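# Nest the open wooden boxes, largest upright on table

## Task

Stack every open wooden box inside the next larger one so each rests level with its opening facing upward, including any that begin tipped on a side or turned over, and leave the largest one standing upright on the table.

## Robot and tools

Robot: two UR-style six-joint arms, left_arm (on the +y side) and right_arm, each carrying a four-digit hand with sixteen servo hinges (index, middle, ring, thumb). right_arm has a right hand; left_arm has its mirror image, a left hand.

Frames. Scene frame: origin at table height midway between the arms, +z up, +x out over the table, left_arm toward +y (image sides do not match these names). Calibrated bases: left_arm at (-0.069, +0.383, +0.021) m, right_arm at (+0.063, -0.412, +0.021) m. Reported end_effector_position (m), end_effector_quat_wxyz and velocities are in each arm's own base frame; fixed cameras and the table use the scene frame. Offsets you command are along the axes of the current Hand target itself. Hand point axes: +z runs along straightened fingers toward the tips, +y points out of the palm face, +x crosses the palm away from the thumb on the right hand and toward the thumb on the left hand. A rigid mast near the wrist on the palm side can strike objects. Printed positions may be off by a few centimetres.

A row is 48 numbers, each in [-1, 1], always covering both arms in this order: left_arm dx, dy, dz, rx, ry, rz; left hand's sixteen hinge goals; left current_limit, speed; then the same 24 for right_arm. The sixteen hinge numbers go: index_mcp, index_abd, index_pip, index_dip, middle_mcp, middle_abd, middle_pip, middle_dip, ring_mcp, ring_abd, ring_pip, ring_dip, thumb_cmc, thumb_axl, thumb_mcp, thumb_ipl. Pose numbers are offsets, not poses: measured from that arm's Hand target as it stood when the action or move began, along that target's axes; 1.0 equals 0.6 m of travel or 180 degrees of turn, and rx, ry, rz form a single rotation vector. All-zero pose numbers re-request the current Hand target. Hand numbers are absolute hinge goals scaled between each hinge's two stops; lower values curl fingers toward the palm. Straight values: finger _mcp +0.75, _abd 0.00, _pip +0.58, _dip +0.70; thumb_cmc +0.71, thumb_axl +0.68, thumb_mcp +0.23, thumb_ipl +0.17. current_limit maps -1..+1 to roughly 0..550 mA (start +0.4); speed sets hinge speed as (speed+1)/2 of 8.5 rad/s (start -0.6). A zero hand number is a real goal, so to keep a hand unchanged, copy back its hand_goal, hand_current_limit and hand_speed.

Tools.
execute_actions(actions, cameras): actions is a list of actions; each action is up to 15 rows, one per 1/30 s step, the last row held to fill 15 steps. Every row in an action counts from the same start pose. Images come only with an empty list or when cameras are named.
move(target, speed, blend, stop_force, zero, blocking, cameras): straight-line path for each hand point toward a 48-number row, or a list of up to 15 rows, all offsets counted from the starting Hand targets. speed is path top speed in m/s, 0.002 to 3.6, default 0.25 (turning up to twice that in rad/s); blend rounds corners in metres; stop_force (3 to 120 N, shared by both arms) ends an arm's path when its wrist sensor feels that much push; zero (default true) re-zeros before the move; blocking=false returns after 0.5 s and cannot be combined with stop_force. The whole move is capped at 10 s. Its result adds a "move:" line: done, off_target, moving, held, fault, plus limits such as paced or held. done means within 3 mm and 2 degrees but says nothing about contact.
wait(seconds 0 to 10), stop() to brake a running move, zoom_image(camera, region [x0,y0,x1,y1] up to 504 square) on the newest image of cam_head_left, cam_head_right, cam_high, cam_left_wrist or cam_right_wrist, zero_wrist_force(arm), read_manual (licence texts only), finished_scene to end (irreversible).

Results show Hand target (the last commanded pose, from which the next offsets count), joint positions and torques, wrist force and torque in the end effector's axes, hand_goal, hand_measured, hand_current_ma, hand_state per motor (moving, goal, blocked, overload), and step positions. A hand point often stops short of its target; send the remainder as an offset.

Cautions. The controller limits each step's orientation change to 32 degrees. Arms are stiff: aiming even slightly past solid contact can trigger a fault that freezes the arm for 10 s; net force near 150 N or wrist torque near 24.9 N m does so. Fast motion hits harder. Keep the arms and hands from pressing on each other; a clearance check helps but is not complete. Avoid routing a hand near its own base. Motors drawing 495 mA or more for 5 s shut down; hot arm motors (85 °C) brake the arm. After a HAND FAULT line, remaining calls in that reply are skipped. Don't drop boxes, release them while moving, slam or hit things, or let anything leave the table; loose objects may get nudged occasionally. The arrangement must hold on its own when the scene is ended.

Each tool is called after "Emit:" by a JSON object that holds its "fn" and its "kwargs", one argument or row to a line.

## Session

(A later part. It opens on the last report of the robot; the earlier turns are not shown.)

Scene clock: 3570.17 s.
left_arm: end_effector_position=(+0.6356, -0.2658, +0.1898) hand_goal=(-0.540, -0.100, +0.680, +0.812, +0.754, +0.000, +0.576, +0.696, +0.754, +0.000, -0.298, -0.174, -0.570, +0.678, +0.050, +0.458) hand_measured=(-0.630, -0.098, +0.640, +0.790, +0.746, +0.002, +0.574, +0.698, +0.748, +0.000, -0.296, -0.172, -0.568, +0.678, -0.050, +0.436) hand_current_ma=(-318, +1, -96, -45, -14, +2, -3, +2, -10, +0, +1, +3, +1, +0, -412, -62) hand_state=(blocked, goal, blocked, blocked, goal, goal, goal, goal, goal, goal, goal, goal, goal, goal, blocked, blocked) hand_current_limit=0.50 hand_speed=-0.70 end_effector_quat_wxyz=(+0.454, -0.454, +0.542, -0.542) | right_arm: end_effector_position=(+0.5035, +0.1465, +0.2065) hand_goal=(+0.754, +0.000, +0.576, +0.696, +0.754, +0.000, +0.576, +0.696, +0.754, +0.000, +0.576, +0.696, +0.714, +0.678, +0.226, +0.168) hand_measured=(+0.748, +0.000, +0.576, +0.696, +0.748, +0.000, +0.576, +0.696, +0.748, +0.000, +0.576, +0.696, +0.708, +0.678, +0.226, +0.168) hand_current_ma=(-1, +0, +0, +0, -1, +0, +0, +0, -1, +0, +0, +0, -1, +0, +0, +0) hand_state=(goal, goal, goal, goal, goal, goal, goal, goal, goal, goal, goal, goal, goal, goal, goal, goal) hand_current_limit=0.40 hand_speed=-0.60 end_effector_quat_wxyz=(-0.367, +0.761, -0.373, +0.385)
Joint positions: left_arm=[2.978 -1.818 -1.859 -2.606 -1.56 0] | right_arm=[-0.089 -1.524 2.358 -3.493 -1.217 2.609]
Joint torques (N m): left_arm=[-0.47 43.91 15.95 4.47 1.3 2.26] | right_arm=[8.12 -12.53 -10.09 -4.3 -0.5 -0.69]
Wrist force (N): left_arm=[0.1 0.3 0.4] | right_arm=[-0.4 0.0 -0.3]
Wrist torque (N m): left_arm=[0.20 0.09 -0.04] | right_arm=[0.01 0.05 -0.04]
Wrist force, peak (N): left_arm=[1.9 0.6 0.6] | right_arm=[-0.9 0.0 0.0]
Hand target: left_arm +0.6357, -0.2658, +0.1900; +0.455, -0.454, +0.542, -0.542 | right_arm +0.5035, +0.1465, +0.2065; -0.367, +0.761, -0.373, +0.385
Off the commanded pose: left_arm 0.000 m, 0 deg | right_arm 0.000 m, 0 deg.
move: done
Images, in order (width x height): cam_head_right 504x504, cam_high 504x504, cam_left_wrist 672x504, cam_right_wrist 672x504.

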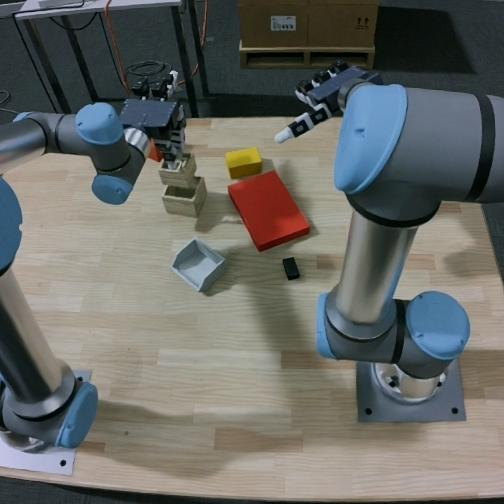

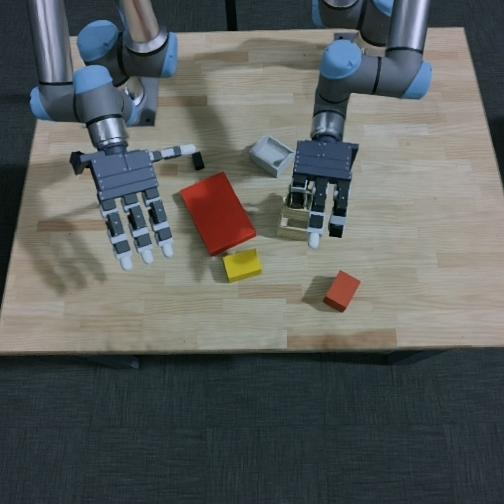

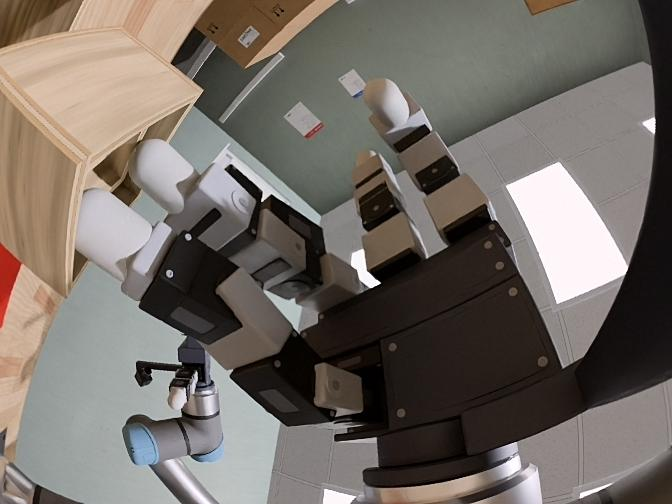

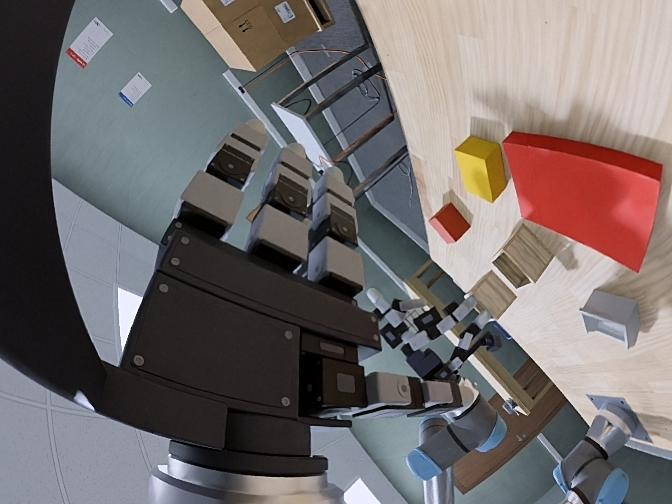

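Emit:
{"fn": "zoom_image", "kwargs": {
  "camera": "cam_right_wrist",
  "region": [470, 210, 560, 300]
}}

Emit:
{"fn": "zoom_image", "kwargs": {
  "camera": "cam_right_wrist",
  "region": [455, 250, 525, 320]
}}

Emit:
{"fn": "zoom_image", "kwargs": {
  "camera": "cam_head_right",
  "region": [140, 130, 230, 220]
}}

Emit:
{"fn": "zoom_image", "kwargs": {
  "camera": "cam_high",
  "region": [270, 175, 330, 235]
}}

Scaled by 5.600 from the camera's 672x504 image, which has a finer 960x720 frame.

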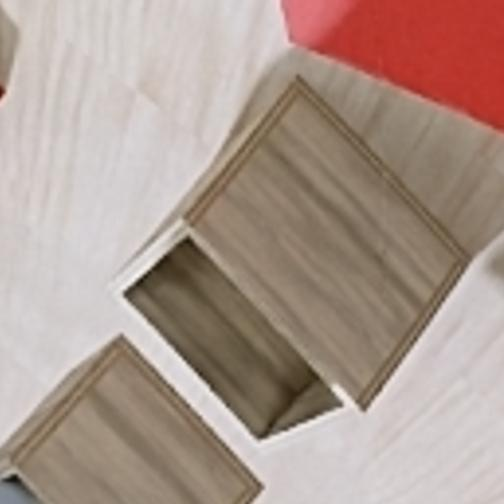

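Scaled by 7.200 from the camera's 672x504 image, which has a finer 960x720 frame.

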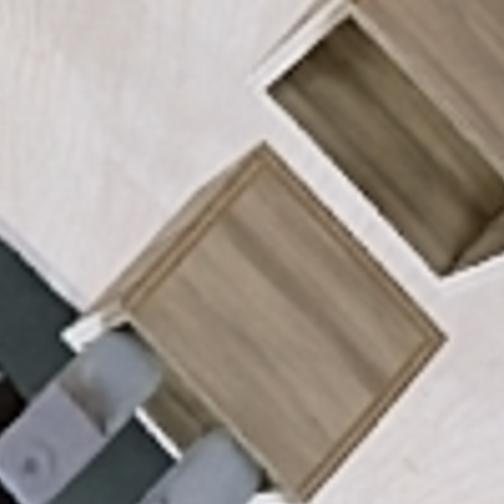

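Scaled by 5.600 from the camera's 504x504 image, which has a finer 720x720 frame.

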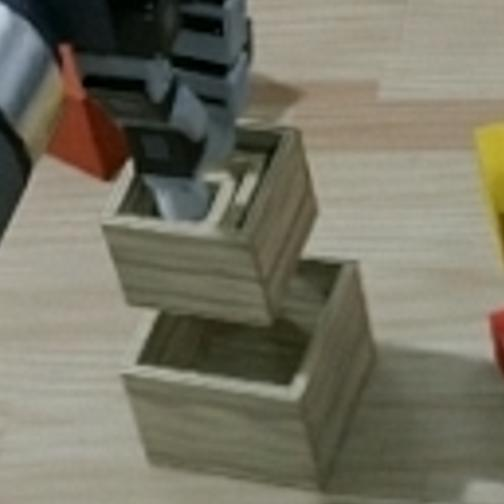

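Scaled by 8.400 from the camera's 504x504 image, which has a finer 720x720 frame.

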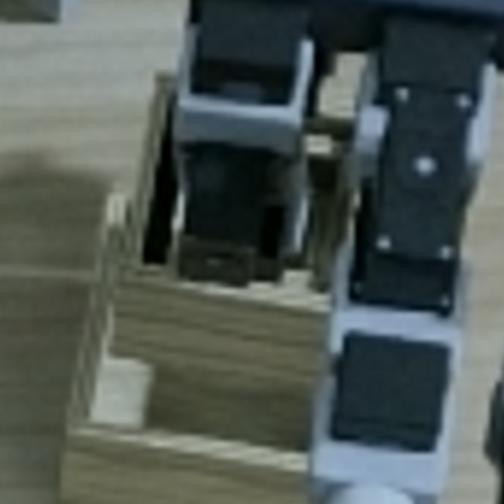

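Emit:
{"fn": "move", "kwargs": {
  "target": [0,0.0333,-0.0017,0,0,0, -0.54,-0.1,0.679,0.812,0.754,0,0.576,0.696,0.754,0,-0.299,-0.174,-0.571,0.678,0.05,0.457,0.5,-0.7, 0,0,0,0,0,0, 0.754,0,0.576,0.696,0.754,0,0.576,0.696,0.754,0,0.576,0.696,0.714,0.678,0.226,0.168,0.4,-0.6],
  "speed": 0.05,
  "cameras": ["cam_high"]
}}

Emit:
{"fn": "zoom_image", "kwargs": {
  "camera": "cam_high",
  "region": [265, 175, 325, 235]
}}

Scene clock: 3619.43 s.
left_arm: end_effector_position=(+0.6346, -0.2656, +0.1697) hand_goal=(-0.540, -0.100, +0.680, +0.812, +0.754, +0.000, +0.576, +0.696, +0.754, +0.000, -0.298, -0.174, -0.570, +0.678, +0.050, +0.458) hand_measured=(-0.630, -0.098, +0.640, +0.790, +0.746, +0.002, +0.574, +0.698, +0.748, +0.000, -0.296, -0.172, -0.568, +0.678, -0.050, +0.436) hand_current_ma=(-318, +1, -97, -46, -14, +2, -3, +2, -10, +0, +1, +3, +1, +0, -412, -62) hand_state=(blocked, goal, blocked, blocked, goal, goal, goal, goal, goal, goal, goal, goal, goal, goal, blocked, blocked) hand_current_limit=0.50 hand_speed=-0.70 end_effector_quat_wxyz=(+0.454, -0.454, +0.542, -0.542) end_effector_velocity=(+0.000, +0.000, +0.002) end_effector_angular_velocity=(+0.001, +0.000, +0.000) | right_arm: end_effector_position=(+0.5035, +0.1465, +0.2065) hand_goal=(+0.754, +0.000, +0.576, +0.696, +0.754, +0.000, +0.576, +0.696, +0.754, +0.000, +0.576, +0.696, +0.714, +0.678, +0.226, +0.168) hand_measured=(+0.748, +0.000, +0.576, +0.696, +0.748, +0.000, +0.576, +0.696, +0.748, +0.000, +0.576, +0.696, +0.708, +0.678, +0.226, +0.168) hand_current_ma=(-1, +0, +0, +0, -1, +0, +0, +0, -1, +0, +0, +0, -1, +0, +0, +0) hand_state=(goal, goal, goal, goal, goal, goal, goal, goal, goal, goal, goal, goal, goal, goal, goal, goal) hand_current_limit=0.40 hand_speed=-0.60 end_effector_quat_wxyz=(-0.367, +0.761, -0.373, +0.385)
Joint positions: left_arm=[2.978 -1.842 -1.888 -2.554 -1.56 0] | right_arm=[-0.089 -1.524 2.358 -3.493 -1.217 2.609]
Joint velocities: left_arm=[0 0.002 0.004 -0.007 0.001 0.001] | right_arm=[within noise]
Joint torques (N m): left_arm=[0.9 45.01 28.62 -0.09 -0.76 -1.92] | right_arm=[8.44 -13.03 -9.54 -4.29 -0.43 -0.65]
Wrist force (N): left_arm=[0.5 0.4 0.2] | right_arm=[-0.6 0.1 -0.3]
Wrist torque (N m): left_arm=[0.22 0.04 -0.01] | right_arm=[0.03 0.09 -0.06]
Wrist force, peak (N): left_arm=[0.5 0.8 0.1] | right_arm=[-0.9 0.0 -0.1]
Hand target: left_arm +0.6347, -0.2656, +0.1700; +0.455, -0.454, +0.542, -0.542 | right_arm +0.5035, +0.1465, +0.2065; -0.367, +0.761, -0.373, +0.385
Off the commanded pose: left_arm 0.000 m, 0 deg | right_arm 0.000 m, 0 deg.
move: done
Images, in order (width x height): cam_high 504x504.

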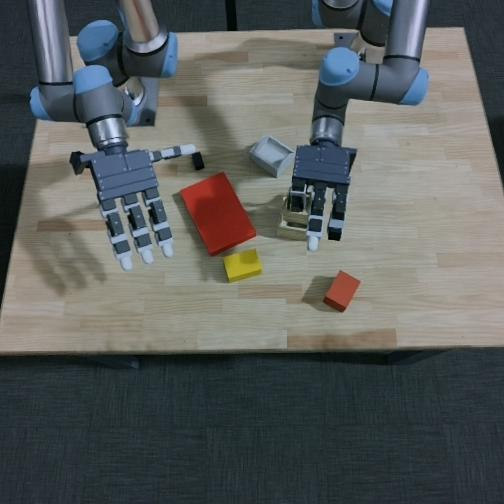

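Scaled by 8.400 from the camera's 504x504 image, which has a finer 720x720 frame.

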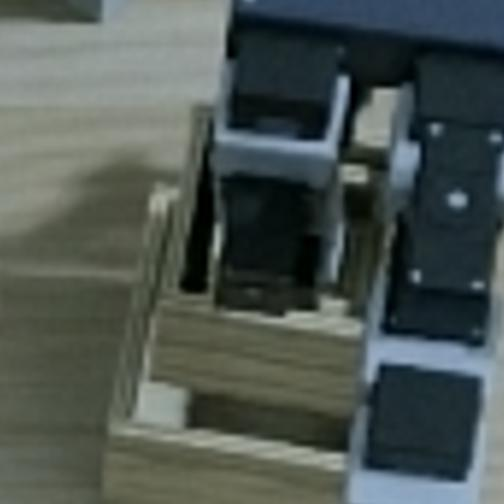

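Emit:
{"fn": "move", "kwargs": {
  "target": [0,0.05,0,0,0,0, -0.54,-0.1,0.679,0.812,0.754,0,0.576,0.696,0.754,0,-0.299,-0.174,-0.571,0.678,0.05,0.457,0.5,-0.7, 0,0,0,0,0,0, 0.754,0,0.576,0.696,0.754,0,0.576,0.696,0.754,0,0.576,0.696,0.714,0.678,0.226,0.168,0.4,-0.6],
  "speed": 0.02,
  "stop_force": 3,
  "cameras": ["cam_high"]
}}

Emit:
{"fn": "zoom_image", "kwargs": {
  "camera": "cam_high",
  "region": [265, 175, 325, 235]
}}

Scene clock: 3628.90 s.
left_arm: end_effector_position=(+0.6347, -0.2656, +0.1400) hand_goal=(-0.540, -0.100, +0.680, +0.812, +0.754, +0.000, +0.576, +0.696, +0.754, +0.000, -0.298, -0.174, -0.570, +0.678, +0.050, +0.458) hand_measured=(-0.630, -0.098, +0.640, +0.790, +0.746, +0.002, +0.574, +0.698, +0.748, +0.000, -0.296, -0.172, -0.568, +0.678, -0.048, +0.436) hand_current_ma=(-318, +1, -97, -46, -14, +2, -3, +2, -10, +0, +1, +3, +1, +0, -412, -63) hand_state=(blocked, goal, blocked, blocked, goal, goal, goal, goal, goal, goal, goal, goal, goal, goal, blocked, blocked) hand_current_limit=0.50 hand_speed=-0.70 end_effector_quat_wxyz=(+0.455, -0.454, +0.542, -0.542) | right_arm: end_effector_position=(+0.5035, +0.1465, +0.2065) hand_goal=(+0.754, +0.000, +0.576, +0.696, +0.754, +0.000, +0.576, +0.696, +0.754, +0.000, +0.576, +0.696, +0.714, +0.678, +0.226, +0.168) hand_measured=(+0.748, +0.000, +0.576, +0.696, +0.748, +0.000, +0.576, +0.696, +0.748, +0.000, +0.576, +0.696, +0.708, +0.678, +0.226, +0.168) hand_current_ma=(-1, +0, +0, +0, -1, +0, +0, +0, -1, +0, +0, +0, -1, +0, +0, +0) hand_state=(goal, goal, goal, goal, goal, goal, goal, goal, goal, goal, goal, goal, goal, goal, goal, goal) hand_current_limit=0.40 hand_speed=-0.60 end_effector_quat_wxyz=(-0.367, +0.761, -0.373, +0.385)
Joint positions: left_arm=[2.978 -1.885 -1.921 -2.476 -1.56 0] | right_arm=[-0.089 -1.524 2.358 -3.493 -1.217 2.609]
Joint torques (N m): left_arm=[8.09 45.1 28.36 -0.01 1.9 -1.74] | right_arm=[8.83 -12.09 -9.42 -4.34 -0.46 -0.75]
Wrist force (N): left_arm=[0.2 0.3 0.0] | right_arm=[-0.4 -0.1 -0.2]
Wrist torque (N m): left_arm=[0.23 0.08 -0.02] | right_arm=[0.00 0.06 -0.05]
Wrist force, peak (N): left_arm=[0.6 0.7 0.2] | right_arm=[-0.8 0.1 0.1]
Hand target: left_arm +0.6347, -0.2656, +0.1400; +0.455, -0.454, +0.542, -0.542 | right_arm +0.5035, +0.1465, +0.2065; -0.367, +0.761, -0.373, +0.385
Off the commanded pose: left_arm 0.000 m, 0 deg | right_arm 0.000 m, 0 deg.
move: done
Images, in order (width x height): cam_high 504x504.

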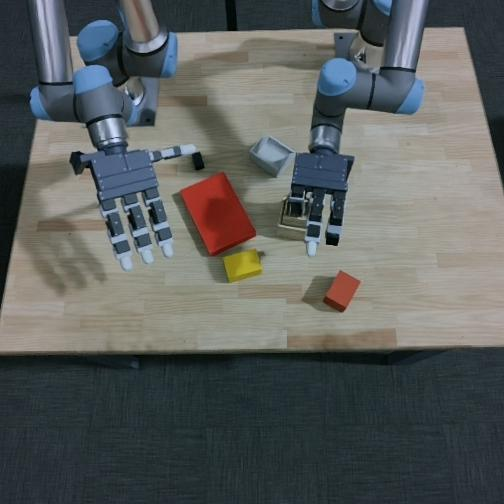

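Scaled by 8.400 from the camera's 504x504 image, which has a finer 720x720 frame.

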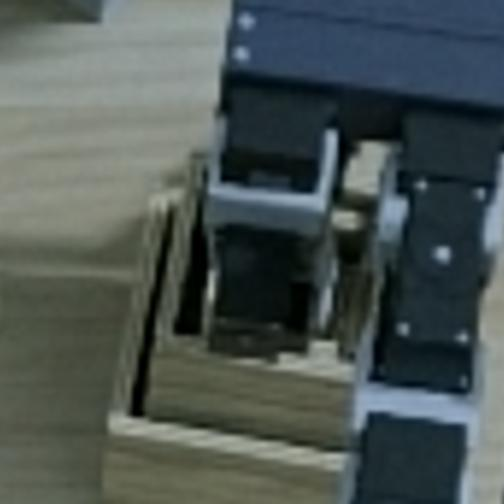

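Emit:
{"fn": "move", "kwargs": {
  "target": [0,0.0917,0,0,0,0, -0.54,-0.1,0.679,0.812,0.754,0,0.576,0.696,0.754,0,-0.299,-0.174,-0.571,0.678,0.05,0.457,0.5,-0.7, 0,0,0,0,0,0, 0.754,0,0.576,0.696,0.754,0,0.576,0.696,0.754,0,0.576,0.696,0.714,0.678,0.226,0.168,0.4,-0.6],
  "speed": 0.02,
  "stop_force": 3,
  "cameras": ["cam_high","cam_left_wrist","cam_right_wrist"]
}}

Emit:
{"fn": "zoom_image", "kwargs": {
  "camera": "cam_high",
  "region": [265, 175, 325, 235]
}}

Emit:
{"fn": "zoom_image", "kwargs": {
  "camera": "cam_right_wrist",
  "region": [470, 210, 560, 300]
}}

Scene clock: 3638.00 s.
left_arm: end_effector_position=(+0.6347, -0.2656, +0.0891) hand_goal=(-0.540, -0.100, +0.680, +0.812, +0.754, +0.000, +0.576, +0.696, +0.754, +0.000, -0.298, -0.174, -0.570, +0.678, +0.050, +0.458) hand_measured=(-0.630, -0.098, +0.640, +0.790, +0.746, +0.002, +0.574, +0.698, +0.748, +0.000, -0.296, -0.172, -0.568, +0.678, -0.048, +0.436) hand_current_ma=(-318, +1, -97, -46, -14, +2, -3, +2, -10, +0, +1, +3, +1, +0, -412, -70) hand_state=(blocked, goal, blocked, blocked, goal, goal, goal, goal, goal, goal, goal, goal, goal, goal, blocked, blocked) hand_current_limit=0.50 hand_speed=-0.70 end_effector_quat_wxyz=(+0.455, -0.454, +0.542, -0.542) | right_arm: end_effector_position=(+0.5035, +0.1465, +0.2065) hand_goal=(+0.754, +0.000, +0.576, +0.696, +0.754, +0.000, +0.576, +0.696, +0.754, +0.000, +0.576, +0.696, +0.714, +0.678, +0.226, +0.168) hand_measured=(+0.748, +0.000, +0.576, +0.696, +0.748, +0.000, +0.576, +0.696, +0.748, +0.000, +0.576, +0.696, +0.708, +0.678, +0.226, +0.168) hand_current_ma=(-1, +0, +0, +0, -1, +0, +0, +0, -1, +0, +0, +0, -1, +0, +0, +0) hand_state=(goal, goal, goal, goal, goal, goal, goal, goal, goal, goal, goal, goal, goal, goal, goal, goal) hand_current_limit=0.40 hand_speed=-0.60 end_effector_quat_wxyz=(-0.367, +0.761, -0.373, +0.385)
Joint positions: left_arm=[2.978 -1.971 -1.966 -2.346 -1.56 0] | right_arm=[-0.089 -1.524 2.358 -3.493 -1.217 2.609]
Joint torques (N m): left_arm=[6.4 46.37 23.87 4.09 1.94 -1.15] | right_arm=[8.53 -12.76 -9.95 -4.27 -0.47 -0.75]
Wrist force (N): left_arm=[0.1 -1.6 0.3] | right_arm=[-0.3 0.1 0.0]
Wrist torque (N m): left_arm=[0.06 0.05 -0.03] | right_arm=[0.01 0.03 -0.04]
Wrist force, peak (N): left_arm=[0.2 -12.3 -0.4] | right_arm=[-0.8 0.4 -0.2]
Hand target: left_arm +0.6347, -0.2656, +0.0891; +0.455, -0.454, +0.542, -0.542 (not the last commanded pose) | right_arm +0.5035, +0.1465, +0.2065; -0.367, +0.761, -0.373, +0.385
Off the commanded pose: left_arm 0.004 m, 0 deg | right_arm 0.000 m, 0 deg.
move: contact (left_arm)
Images, in order (width x height): cam_high 504x504, cam_left_wrist 672x504, cam_right_wrist 672x504.

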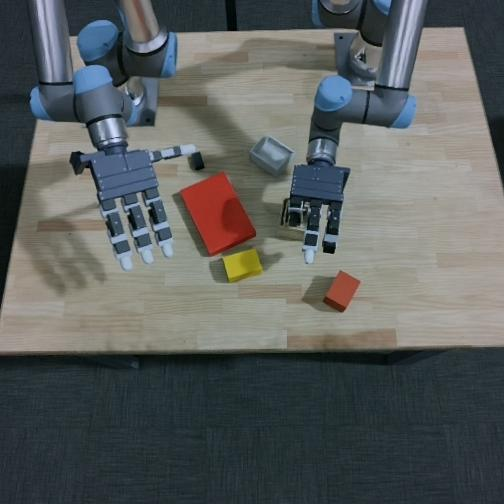

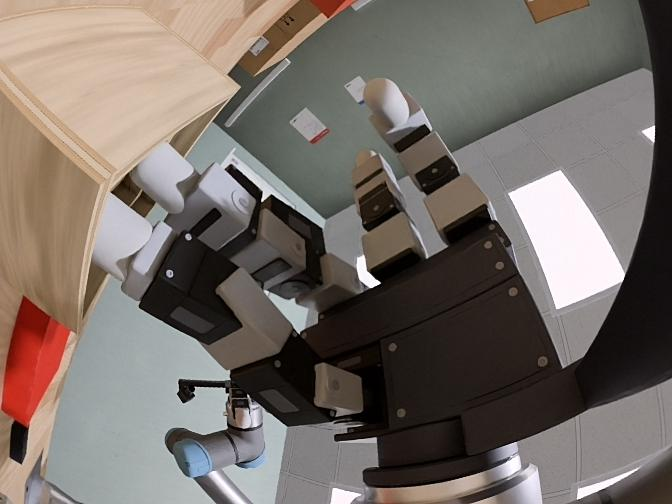

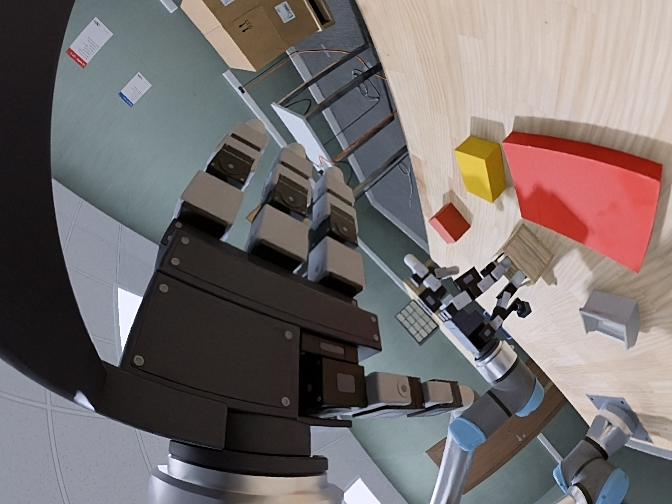

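Scaled by 8.400 from the camera's 504x504 image, which has a finer 720x720 frame.

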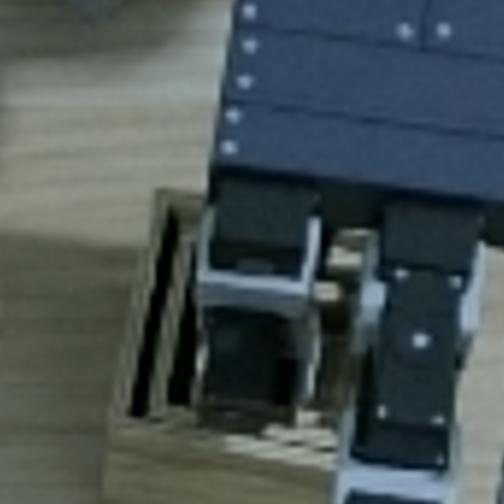

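Scaled by 5.600 from the camera's 672x504 image, which has a finer 960x720 frame.

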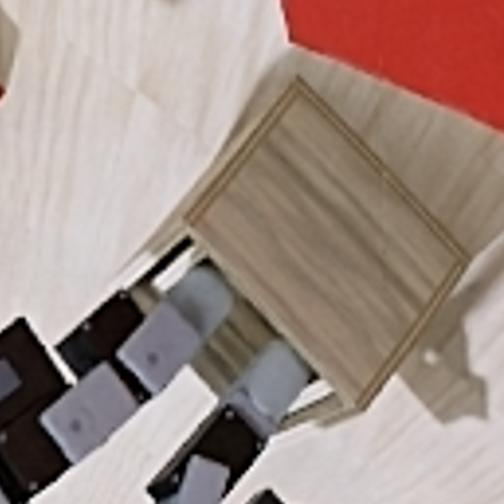

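Emit:
{"fn": "move", "kwargs": {
  "target": [0,0,0,0,0,0, -0.6945,-0.1,0.679,0.812,0.754,0,0.576,0.696,0.754,0,-0.299,-0.174,-0.571,0.678,-0.091,0.457,0.35,-0.85, 0,0,0,0,0,0, 0.754,0,0.576,0.696,0.754,0,0.576,0.696,0.754,0,0.576,0.696,0.714,0.678,0.226,0.168,0.4,-0.6],
  "speed": 0.02
}}

Emit:
{"fn": "move", "kwargs": {
  "target": [0,-0.07,0,0,0,0, -0.6945,-0.1,0.679,0.812,0.754,0,0.576,0.696,0.754,0,-0.299,-0.174,-0.571,0.678,-0.091,0.457,0.35,-0.7, 0,0,0,0,0,0, 0.754,0,0.576,0.696,0.754,0,0.576,0.696,0.754,0,0.576,0.696,0.714,0.678,0.226,0.168,0.4,-0.6],
  "speed": 0.03,
  "cameras": ["cam_left_wrist","cam_high"]
}}

Emit:
{"fn": "zoom_image", "kwargs": {
  "camera": "cam_left_wrist",
  "region": [0, 0, 250, 250]
}}

Scene clock: 3645.13 s.
left_arm: end_effector_position=(+0.6347, -0.2656, +0.0891) hand_goal=(-0.694, -0.100, +0.680, +0.812, +0.754, +0.000, +0.576, +0.696, +0.754, +0.000, -0.298, -0.174, -0.570, +0.678, -0.090, +0.458) hand_measured=(-0.690, -0.098, +0.678, +0.810, +0.746, +0.002, +0.574, +0.698, +0.748, +0.000, -0.296, -0.172, -0.568, +0.678, -0.084, +0.456) hand_current_ma=(+5, +1, -3, -3, -14, +2, -3, +2, -10, +0, +1, +3, +1, +0, +10, -3) hand_state=(goal, goal, goal, goal, goal, goal, goal, goal, goal, goal, goal, goal, goal, goal, goal, goal) hand_current_limit=0.35 hand_speed=-0.85 end_effector_quat_wxyz=(+0.455, -0.454, +0.542, -0.542) | right_arm: end_effector_position=(+0.5035, +0.1465, +0.2065) hand_goal=(+0.754, +0.000, +0.576, +0.696, +0.754, +0.000, +0.576, +0.696, +0.754, +0.000, +0.576, +0.696, +0.714, +0.678, +0.226, +0.168) hand_measured=(+0.748, +0.000, +0.576, +0.696, +0.748, +0.000, +0.576, +0.696, +0.748, +0.000, +0.576, +0.696, +0.708, +0.678, +0.226, +0.168) hand_current_ma=(-1, +0, +0, +0, -1, +0, +0, +0, -1, +0, +0, +0, -1, +0, +0, +0) hand_state=(goal, goal, goal, goal, goal, goal, goal, goal, goal, goal, goal, goal, goal, goal, goal, goal) hand_current_limit=0.40 hand_speed=-0.60 end_effector_quat_wxyz=(-0.367, +0.761, -0.373, +0.385)
Joint positions: left_arm=[2.978 -1.971 -1.966 -2.346 -1.56 0] | right_arm=[-0.089 -1.524 2.358 -3.493 -1.217 2.609]
Joint torques (N m): left_arm=[0.83 44.9 23.78 2.67 1.38 -1.16] | right_arm=[8.71 -12.85 -9.5 -4.25 -0.42 -0.77]
Wrist force (N): left_arm=[0.4 -0.7 0.4] | right_arm=[-0.5 0.2 0.0]
Wrist torque (N m): left_arm=[0.14 0.04 -0.02] | right_arm=[0.01 0.06 -0.05]
Wrist force, peak (N): left_arm=[0.2 -2.7 1.0] | right_arm=[-0.9 0.1 0.1]
Hand target: left_arm +0.6347, -0.2656, +0.0891; +0.455, -0.454, +0.542, -0.542 | right_arm +0.5035, +0.1465, +0.2065; -0.367, +0.761, -0.373, +0.385
Off the commanded pose: left_arm 0.000 m, 0 deg | right_arm 0.000 m, 0 deg.
move: done

Scene clock: 3646.83 s.
left_arm: end_effector_position=(+0.6347, -0.2656, +0.1313) hand_goal=(-0.694, -0.100, +0.680, +0.812, +0.754, +0.000, +0.576, +0.696, +0.754, +0.000, -0.298, -0.174, -0.570, +0.678, -0.090, +0.458) hand_measured=(-0.690, -0.098, +0.678, +0.810, +0.746, +0.002, +0.574, +0.698, +0.748, +0.000, -0.296, -0.172, -0.568, +0.678, -0.084, +0.456) hand_current_ma=(+5, +1, -3, -3, -14, +2, -3, +2, -10, +0, +1, +3, +1, +0, +10, -3) hand_state=(goal, goal, goal, goal, goal, goal, goal, goal, goal, goal, goal, goal, goal, goal, goal, goal) hand_current_limit=0.35 hand_speed=-0.70 end_effector_quat_wxyz=(+0.455, -0.454, +0.542, -0.542) end_effector_velocity=(+0.000, +0.000, -0.001) end_effector_angular_velocity=(-0.001, -0.001, +0.000) | right_arm: end_effector_position=(+0.5035, +0.1465, +0.2065) hand_goal=(+0.754, +0.000, +0.576, +0.696, +0.754, +0.000, +0.576, +0.696, +0.754, +0.000, +0.576, +0.696, +0.714, +0.678, +0.226, +0.168) hand_measured=(+0.748, +0.000, +0.576, +0.696, +0.748, +0.000, +0.576, +0.696, +0.748, +0.000, +0.576, +0.696, +0.708, +0.678, +0.226, +0.168) hand_current_ma=(-1, +0, +0, +0, -1, +0, +0, +0, -1, +0, +0, +0, -1, +0, +0, +0) hand_state=(goal, goal, goal, goal, goal, goal, goal, goal, goal, goal, goal, goal, goal, goal, goal, goal) hand_current_limit=0.40 hand_speed=-0.60 end_effector_quat_wxyz=(-0.367, +0.761, -0.373, +0.385)
Joint positions: left_arm=[2.978 -1.899 -1.93 -2.454 -1.56 0] | right_arm=[-0.089 -1.524 2.358 -3.493 -1.217 2.609]
Joint velocities: left_arm=[0 -0.002 -0.001 0.005 0 -0.001] | right_arm=[within noise]
Joint torques (N m): left_arm=[-5.55 18.71 11.33 4.23 -0.43 -1.56] | right_arm=[8.88 -12.37 -9.74 -4.36 -0.48 -0.67]
Wrist force (N): left_arm=[0.4 -0.7 0.0] | right_arm=[-0.6 0.0 0.0]
Wrist torque (N m): left_arm=[0.17 0.04 -0.01] | right_arm=[0.00 0.09 -0.06]
Wrist force, peak (N): left_arm=[-0.1 -1.3 0.3] | right_arm=[-0.8 0.1 -0.3]
Hand target: left_arm +0.6347, -0.2656, +0.1311; +0.455, -0.454, +0.542, -0.542 | right_arm +0.5035, +0.1465, +0.2065; -0.367, +0.761, -0.373, +0.385
Off the commanded pose: left_arm 0.000 m, 0 deg | right_arm 0.000 m, 0 deg.
move: done
Images, in order (width x height): cam_high 504x504, cam_left_wrist 672x504.

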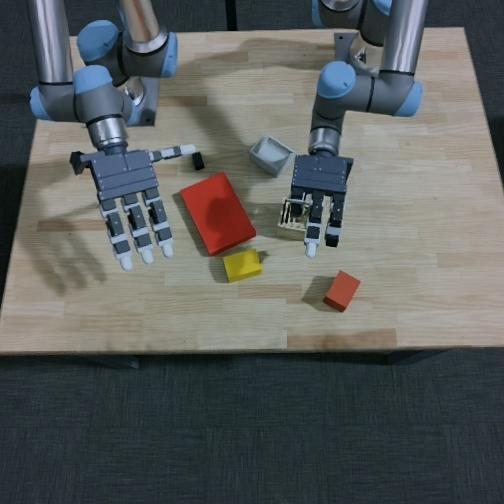

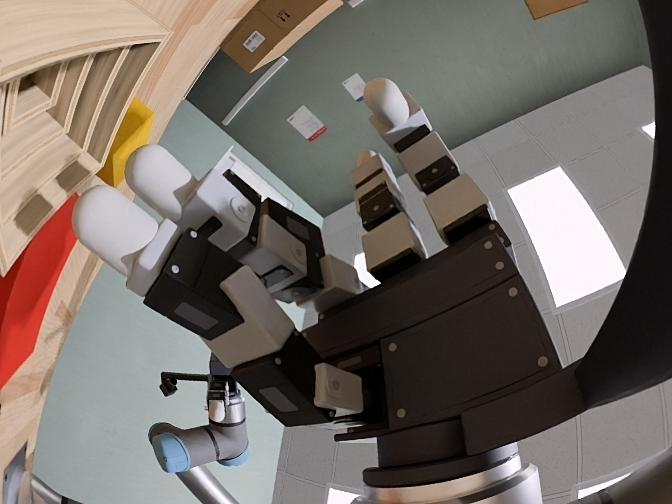

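Scaled by 2.016 from the camera's 672x504 image, which has a finer 960x720 frame.

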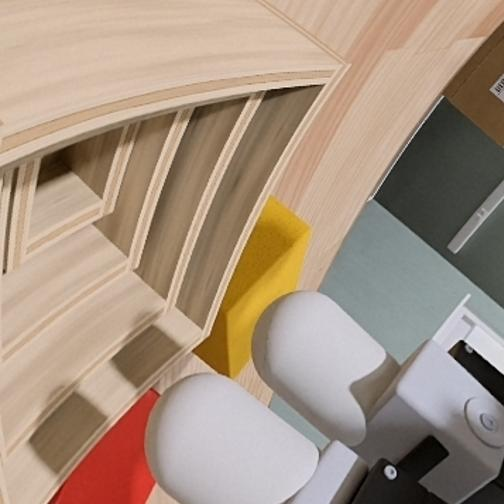

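Emit:
{"fn": "move", "kwargs": {
  "target": [
    [0,-0.12,0,0,0,0, -0.6945,-0.1,0.679,0.812,0.754,0,0.576,0.696,0.754,0,-0.299,-0.174,-0.571,0.678,-0.091,0.457,0.35,-0.7, 0,0,0,0,0,0, 0.754,0,0.576,0.696,0.754,0,0.576,0.696,0.754,0,0.576,0.696,0.714,0.678,0.226,0.168,0.4,-0.6],
    [-0.25,-0.15,0,0,0,0, -0.6945,-0.1,0.679,0.812,0.754,0,0.576,0.696,0.754,0,-0.299,-0.174,-0.571,0.678,-0.091,0.457,0.35,-0.7, 0,0,0,0,0,0, 0.754,0,0.576,0.696,0.754,0,0.576,0.696,0.754,0,0.576,0.696,0.714,0.678,0.226,0.168,0.4,-0.6]
  ],
  "speed": 0.15,
  "blend": [0.03,0],
  "cameras": ["cam_high","cam_head_right"]
}}

Emit:
{"fn": "zoom_image", "kwargs": {
  "camera": "cam_high",
  "region": [265, 185, 325, 245]
}}

Emit:
{"fn": "zoom_image", "kwargs": {
  "camera": "cam_head_right",
  "region": [150, 160, 220, 230]
}}

Scene clock: 3655.50 s.
left_arm: end_effector_position=(+0.6608, -0.1180, +0.2212) hand_goal=(-0.694, -0.100, +0.680, +0.812, +0.754, +0.000, +0.576, +0.696, +0.754, +0.000, -0.298, -0.174, -0.570, +0.678, -0.090, +0.458) hand_measured=(-0.690, -0.098, +0.678, +0.810, +0.744, +0.002, +0.574, +0.698, +0.748, +0.000, -0.296, -0.172, -0.568, +0.678, -0.084, +0.456) hand_current_ma=(+5, +1, -2, -3, -15, +2, -3, +2, -10, +0, +1, +3, +1, +0, +9, -3) hand_state=(goal, goal, goal, goal, goal, goal, goal, goal, goal, goal, goal, goal, goal, goal, goal, goal) hand_current_limit=0.35 hand_speed=-0.70 end_effector_quat_wxyz=(+0.455, -0.454, +0.542, -0.542) | right_arm: end_effector_position=(+0.5035, +0.1465, +0.2065) hand_goal=(+0.754, +0.000, +0.576, +0.696, +0.754, +0.000, +0.576, +0.696, +0.754, +0.000, +0.576, +0.696, +0.714, +0.678, +0.226, +0.168) hand_measured=(+0.748, +0.000, +0.576, +0.696, +0.748, +0.000, +0.576, +0.696, +0.748, +0.000, +0.576, +0.696, +0.708, +0.678, +0.226, +0.168) hand_current_ma=(-1, +0, +0, +0, -1, +0, +0, +0, -1, +0, +0, +0, -1, +0, +0, +0) hand_state=(goal, goal, goal, goal, goal, goal, goal, goal, goal, goal, goal, goal, goal, goal, goal, goal) hand_current_limit=0.40 hand_speed=-0.60 end_effector_quat_wxyz=(-0.367, +0.761, -0.373, +0.385)
Joint positions: left_arm=[3.322 -1.738 -1.868 -2.677 -1.216 0] | right_arm=[-0.089 -1.524 2.358 -3.493 -1.217 2.609]
Joint torques (N m): left_arm=[4.88 14.43 12.74 4.34 -0.32 -2.24] | right_arm=[8.69 -12.52 -9.44 -4.28 -0.45 -0.75]
Wrist force (N): left_arm=[0.0 -0.5 0.2] | right_arm=[-0.4 -0.1 -0.1]
Wrist torque (N m): left_arm=[0.18 0.10 -0.07] | right_arm=[-0.01 0.05 -0.04]
Wrist force, peak (N): left_arm=[-1.6 -0.7 0.1] | right_arm=[-1.0 0.0 0.0]
Hand target: left_arm +0.6607, -0.1179, +0.2211; +0.455, -0.454, +0.542, -0.542 | right_arm +0.5035, +0.1465, +0.2065; -0.367, +0.761, -0.373, +0.385
Off the commanded pose: left_arm 0.000 m, 0 deg | right_arm 0.000 m, 0 deg.
move: done
Images, in order (width x height): cam_head_right 504x504, cam_high 504x504.

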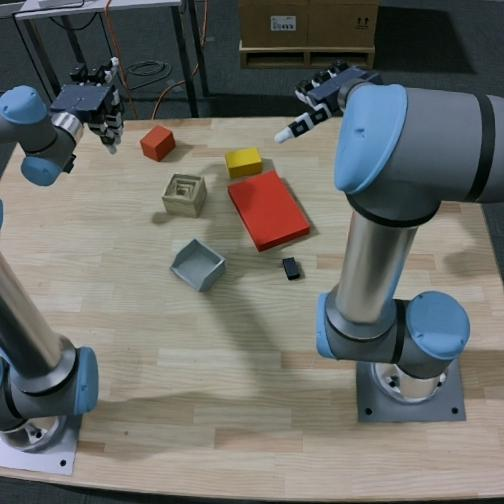

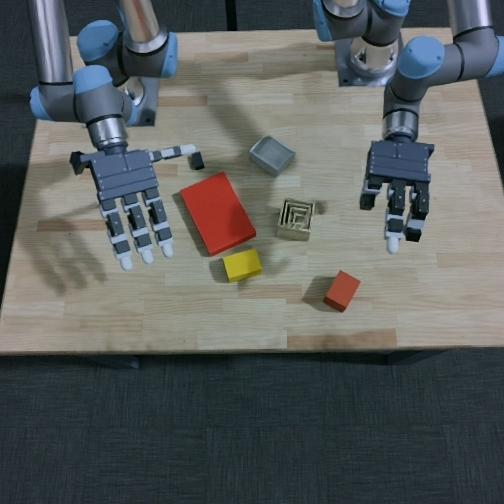

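Scaled by 8.400 from the camera's 504x504 image, which has a finer 720x720 frame.

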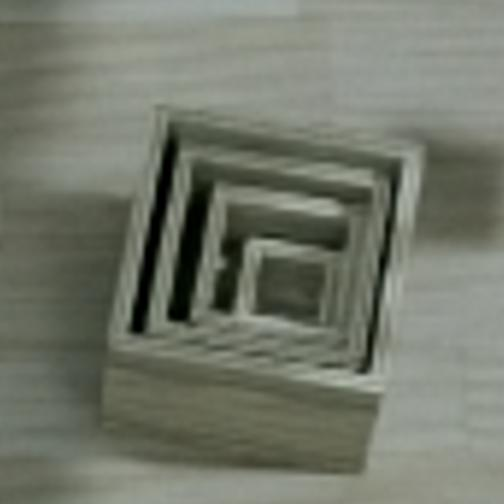

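Scaled by 7.200 from the camera's 504x504 image, which has a finer 720x720 frame.

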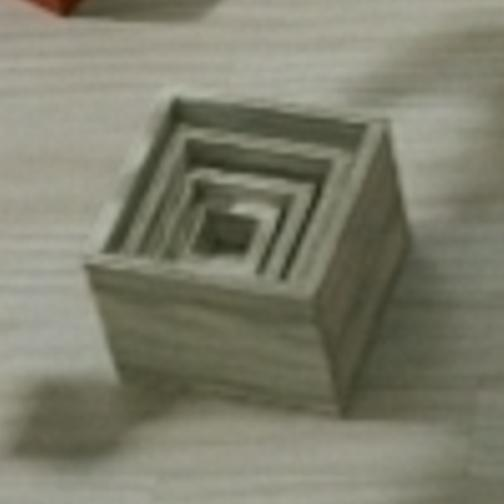

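Emit:
{"fn": "execute_actions", "kwargs": {
  "actions": [],
  "cameras": ["cam_left_wrist","cam_right_wrist","cam_head_left"]
}}

Emit:
{"fn": "zoom_image", "kwargs": {
  "camera": "cam_left_wrist",
  "region": [0, 200, 160, 360]
}}

Emit:
{"fn": "zoom_image", "kwargs": {
  "camera": "cam_right_wrist",
  "region": [470, 210, 560, 300]
}}

Emit:
{"fn": "zoom_image", "kwargs": {
  "camera": "cam_head_left",
  "region": [150, 160, 210, 220]
}}

Scene clock: 3665.67 s.
left_arm: end_effector_position=(+0.6607, -0.1179, +0.2211) hand_goal=(-0.694, -0.100, +0.680, +0.812, +0.754, +0.000, +0.576, +0.696, +0.754, +0.000, -0.298, -0.174, -0.570, +0.678, -0.090, +0.458) hand_measured=(-0.690, -0.098, +0.678, +0.810, +0.744, +0.002, +0.574, +0.698, +0.748, +0.000, -0.296, -0.172, -0.568, +0.678, -0.084, +0.456) hand_current_ma=(+5, +1, -2, -3, -15, +2, -3, +2, -10, +0, +1, +3, +1, +0, +9, -3) hand_state=(goal, goal, goal, goal, goal, goal, goal, goal, goal, goal, goal, goal, goal, goal, goal, goal) hand_current_limit=0.35 hand_speed=-0.70 end_effector_quat_wxyz=(+0.455, -0.454, +0.542, -0.542) | right_arm: end_effector_position=(+0.5035, +0.1465, +0.2065) hand_goal=(+0.754, +0.000, +0.576, +0.696, +0.754, +0.000, +0.576, +0.696, +0.754, +0.000, +0.576, +0.696, +0.714, +0.678, +0.226, +0.168) hand_measured=(+0.748, +0.000, +0.576, +0.696, +0.748, +0.000, +0.576, +0.696, +0.748, +0.000, +0.576, +0.696, +0.708, +0.678, +0.226, +0.168) hand_current_ma=(-1, +0, +0, +0, -1, +0, +0, +0, -1, +0, +0, +0, -1, +0, +0, +0) hand_state=(goal, goal, goal, goal, goal, goal, goal, goal, goal, goal, goal, goal, goal, goal, goal, goal) hand_current_limit=0.40 hand_speed=-0.60 end_effector_quat_wxyz=(-0.367, +0.761, -0.373, +0.385)
Joint positions: left_arm=[3.322 -1.738 -1.868 -2.677 -1.216 0] | right_arm=[-0.089 -1.524 2.358 -3.493 -1.217 2.609]
Joint velocities: within noise
Joint torques (N m): left_arm=[9.59 15.03 13.27 4.02 1.85 -2.44] | right_arm=[8.55 -12.91 -9.45 -4.32 -0.56 -0.78]
Motor temperatures (°C): left_arm=[25 27 25 32 28 26] | right_arm=[23 23 24 39 33 30]
Wrist force (N): left_arm=[-0.1 -0.4 0.0] | right_arm=[-0.5 0.0 -0.1]
Wrist torque (N m): left_arm=[0.21 0.11 -0.08] | right_arm=[0.01 0.06 -0.06]
Wrist force, peak (N): left_arm=[-0.2 -1.1 0.5] | right_arm=[-0.8 0.3 0.0]
Hand target: left_arm +0.6607, -0.1179, +0.2211; +0.455, -0.454, +0.542, -0.542 | right_arm +0.5035, +0.1465, +0.2065; -0.367, +0.761, -0.373, +0.385
Off the commanded pose: left_arm 0.000 m, 0 deg | right_arm 0.000 m, 0 deg.
Images, in order (width x height): cam_head_left 504x504, cam_left_wrist 672x504, cam_right_wrist 672x504.

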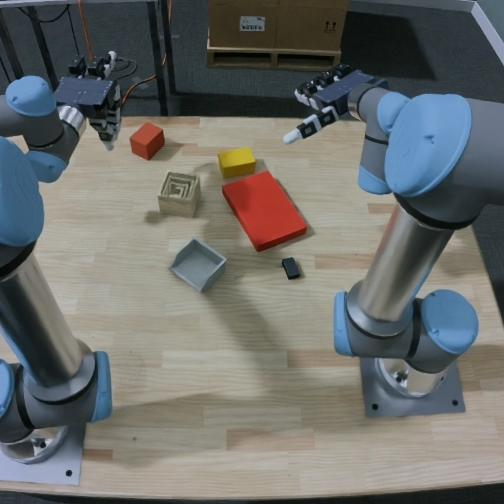

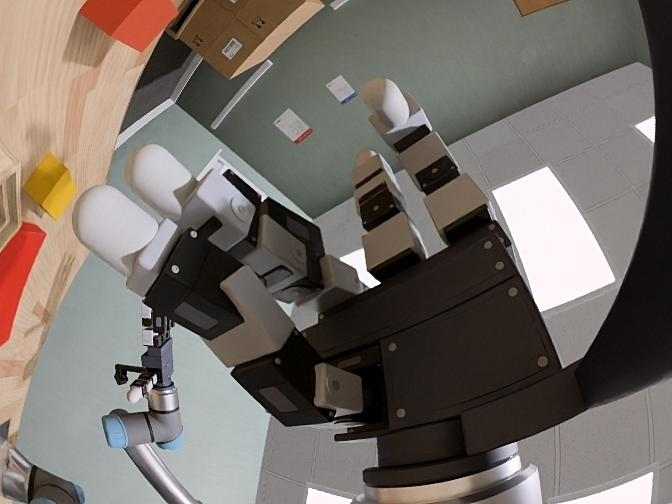

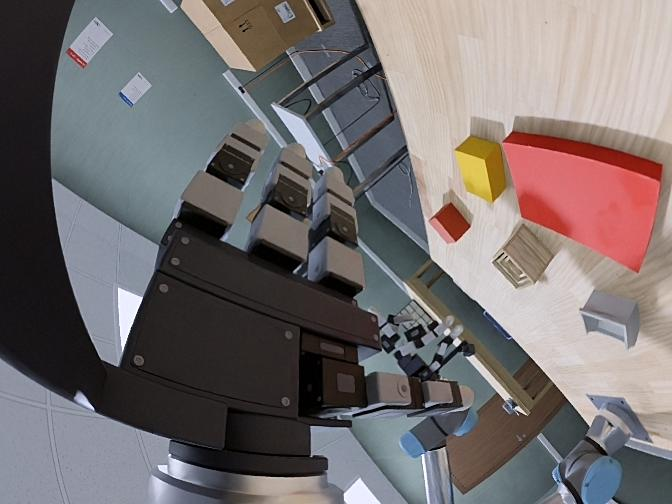

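Scaled by 3.150 from the camera's 672x504 image, which has a finer 960x720 frame.

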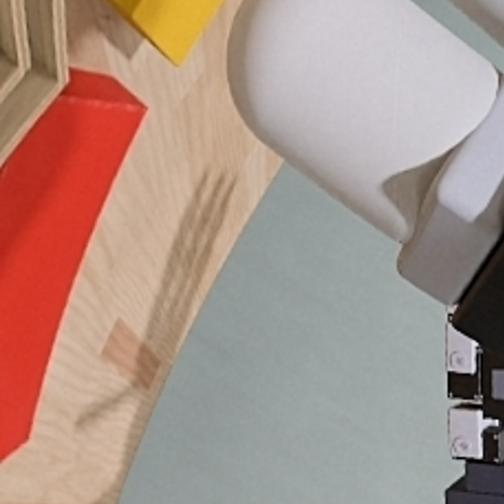

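Scaled by 5.600 from the camera's 672x504 image, which has a finer 960x720 frame.

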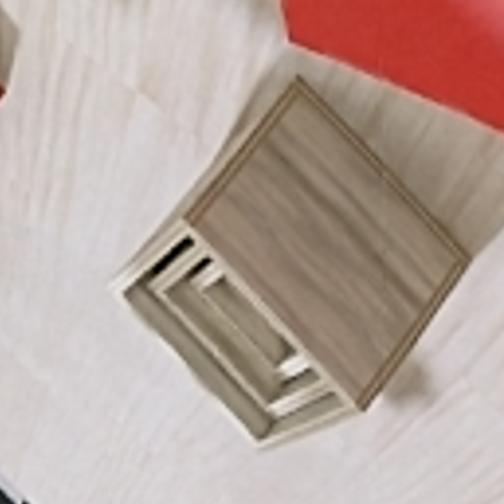

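Scaled by 8.400 from the camera's 504x504 image, which has a finer 720x720 frame.

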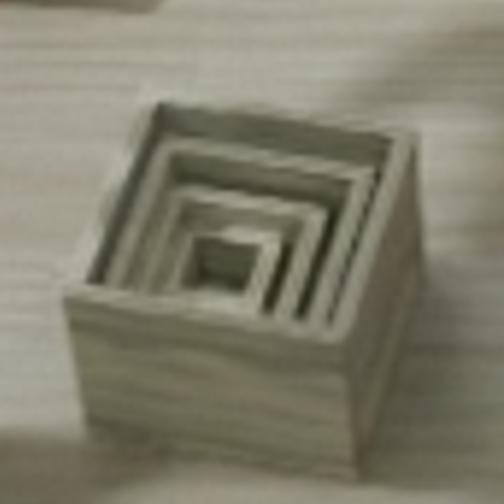

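Emit:
{"fn": "finished_scene", "kwargs": {

}}

The scene is finished: the task was done.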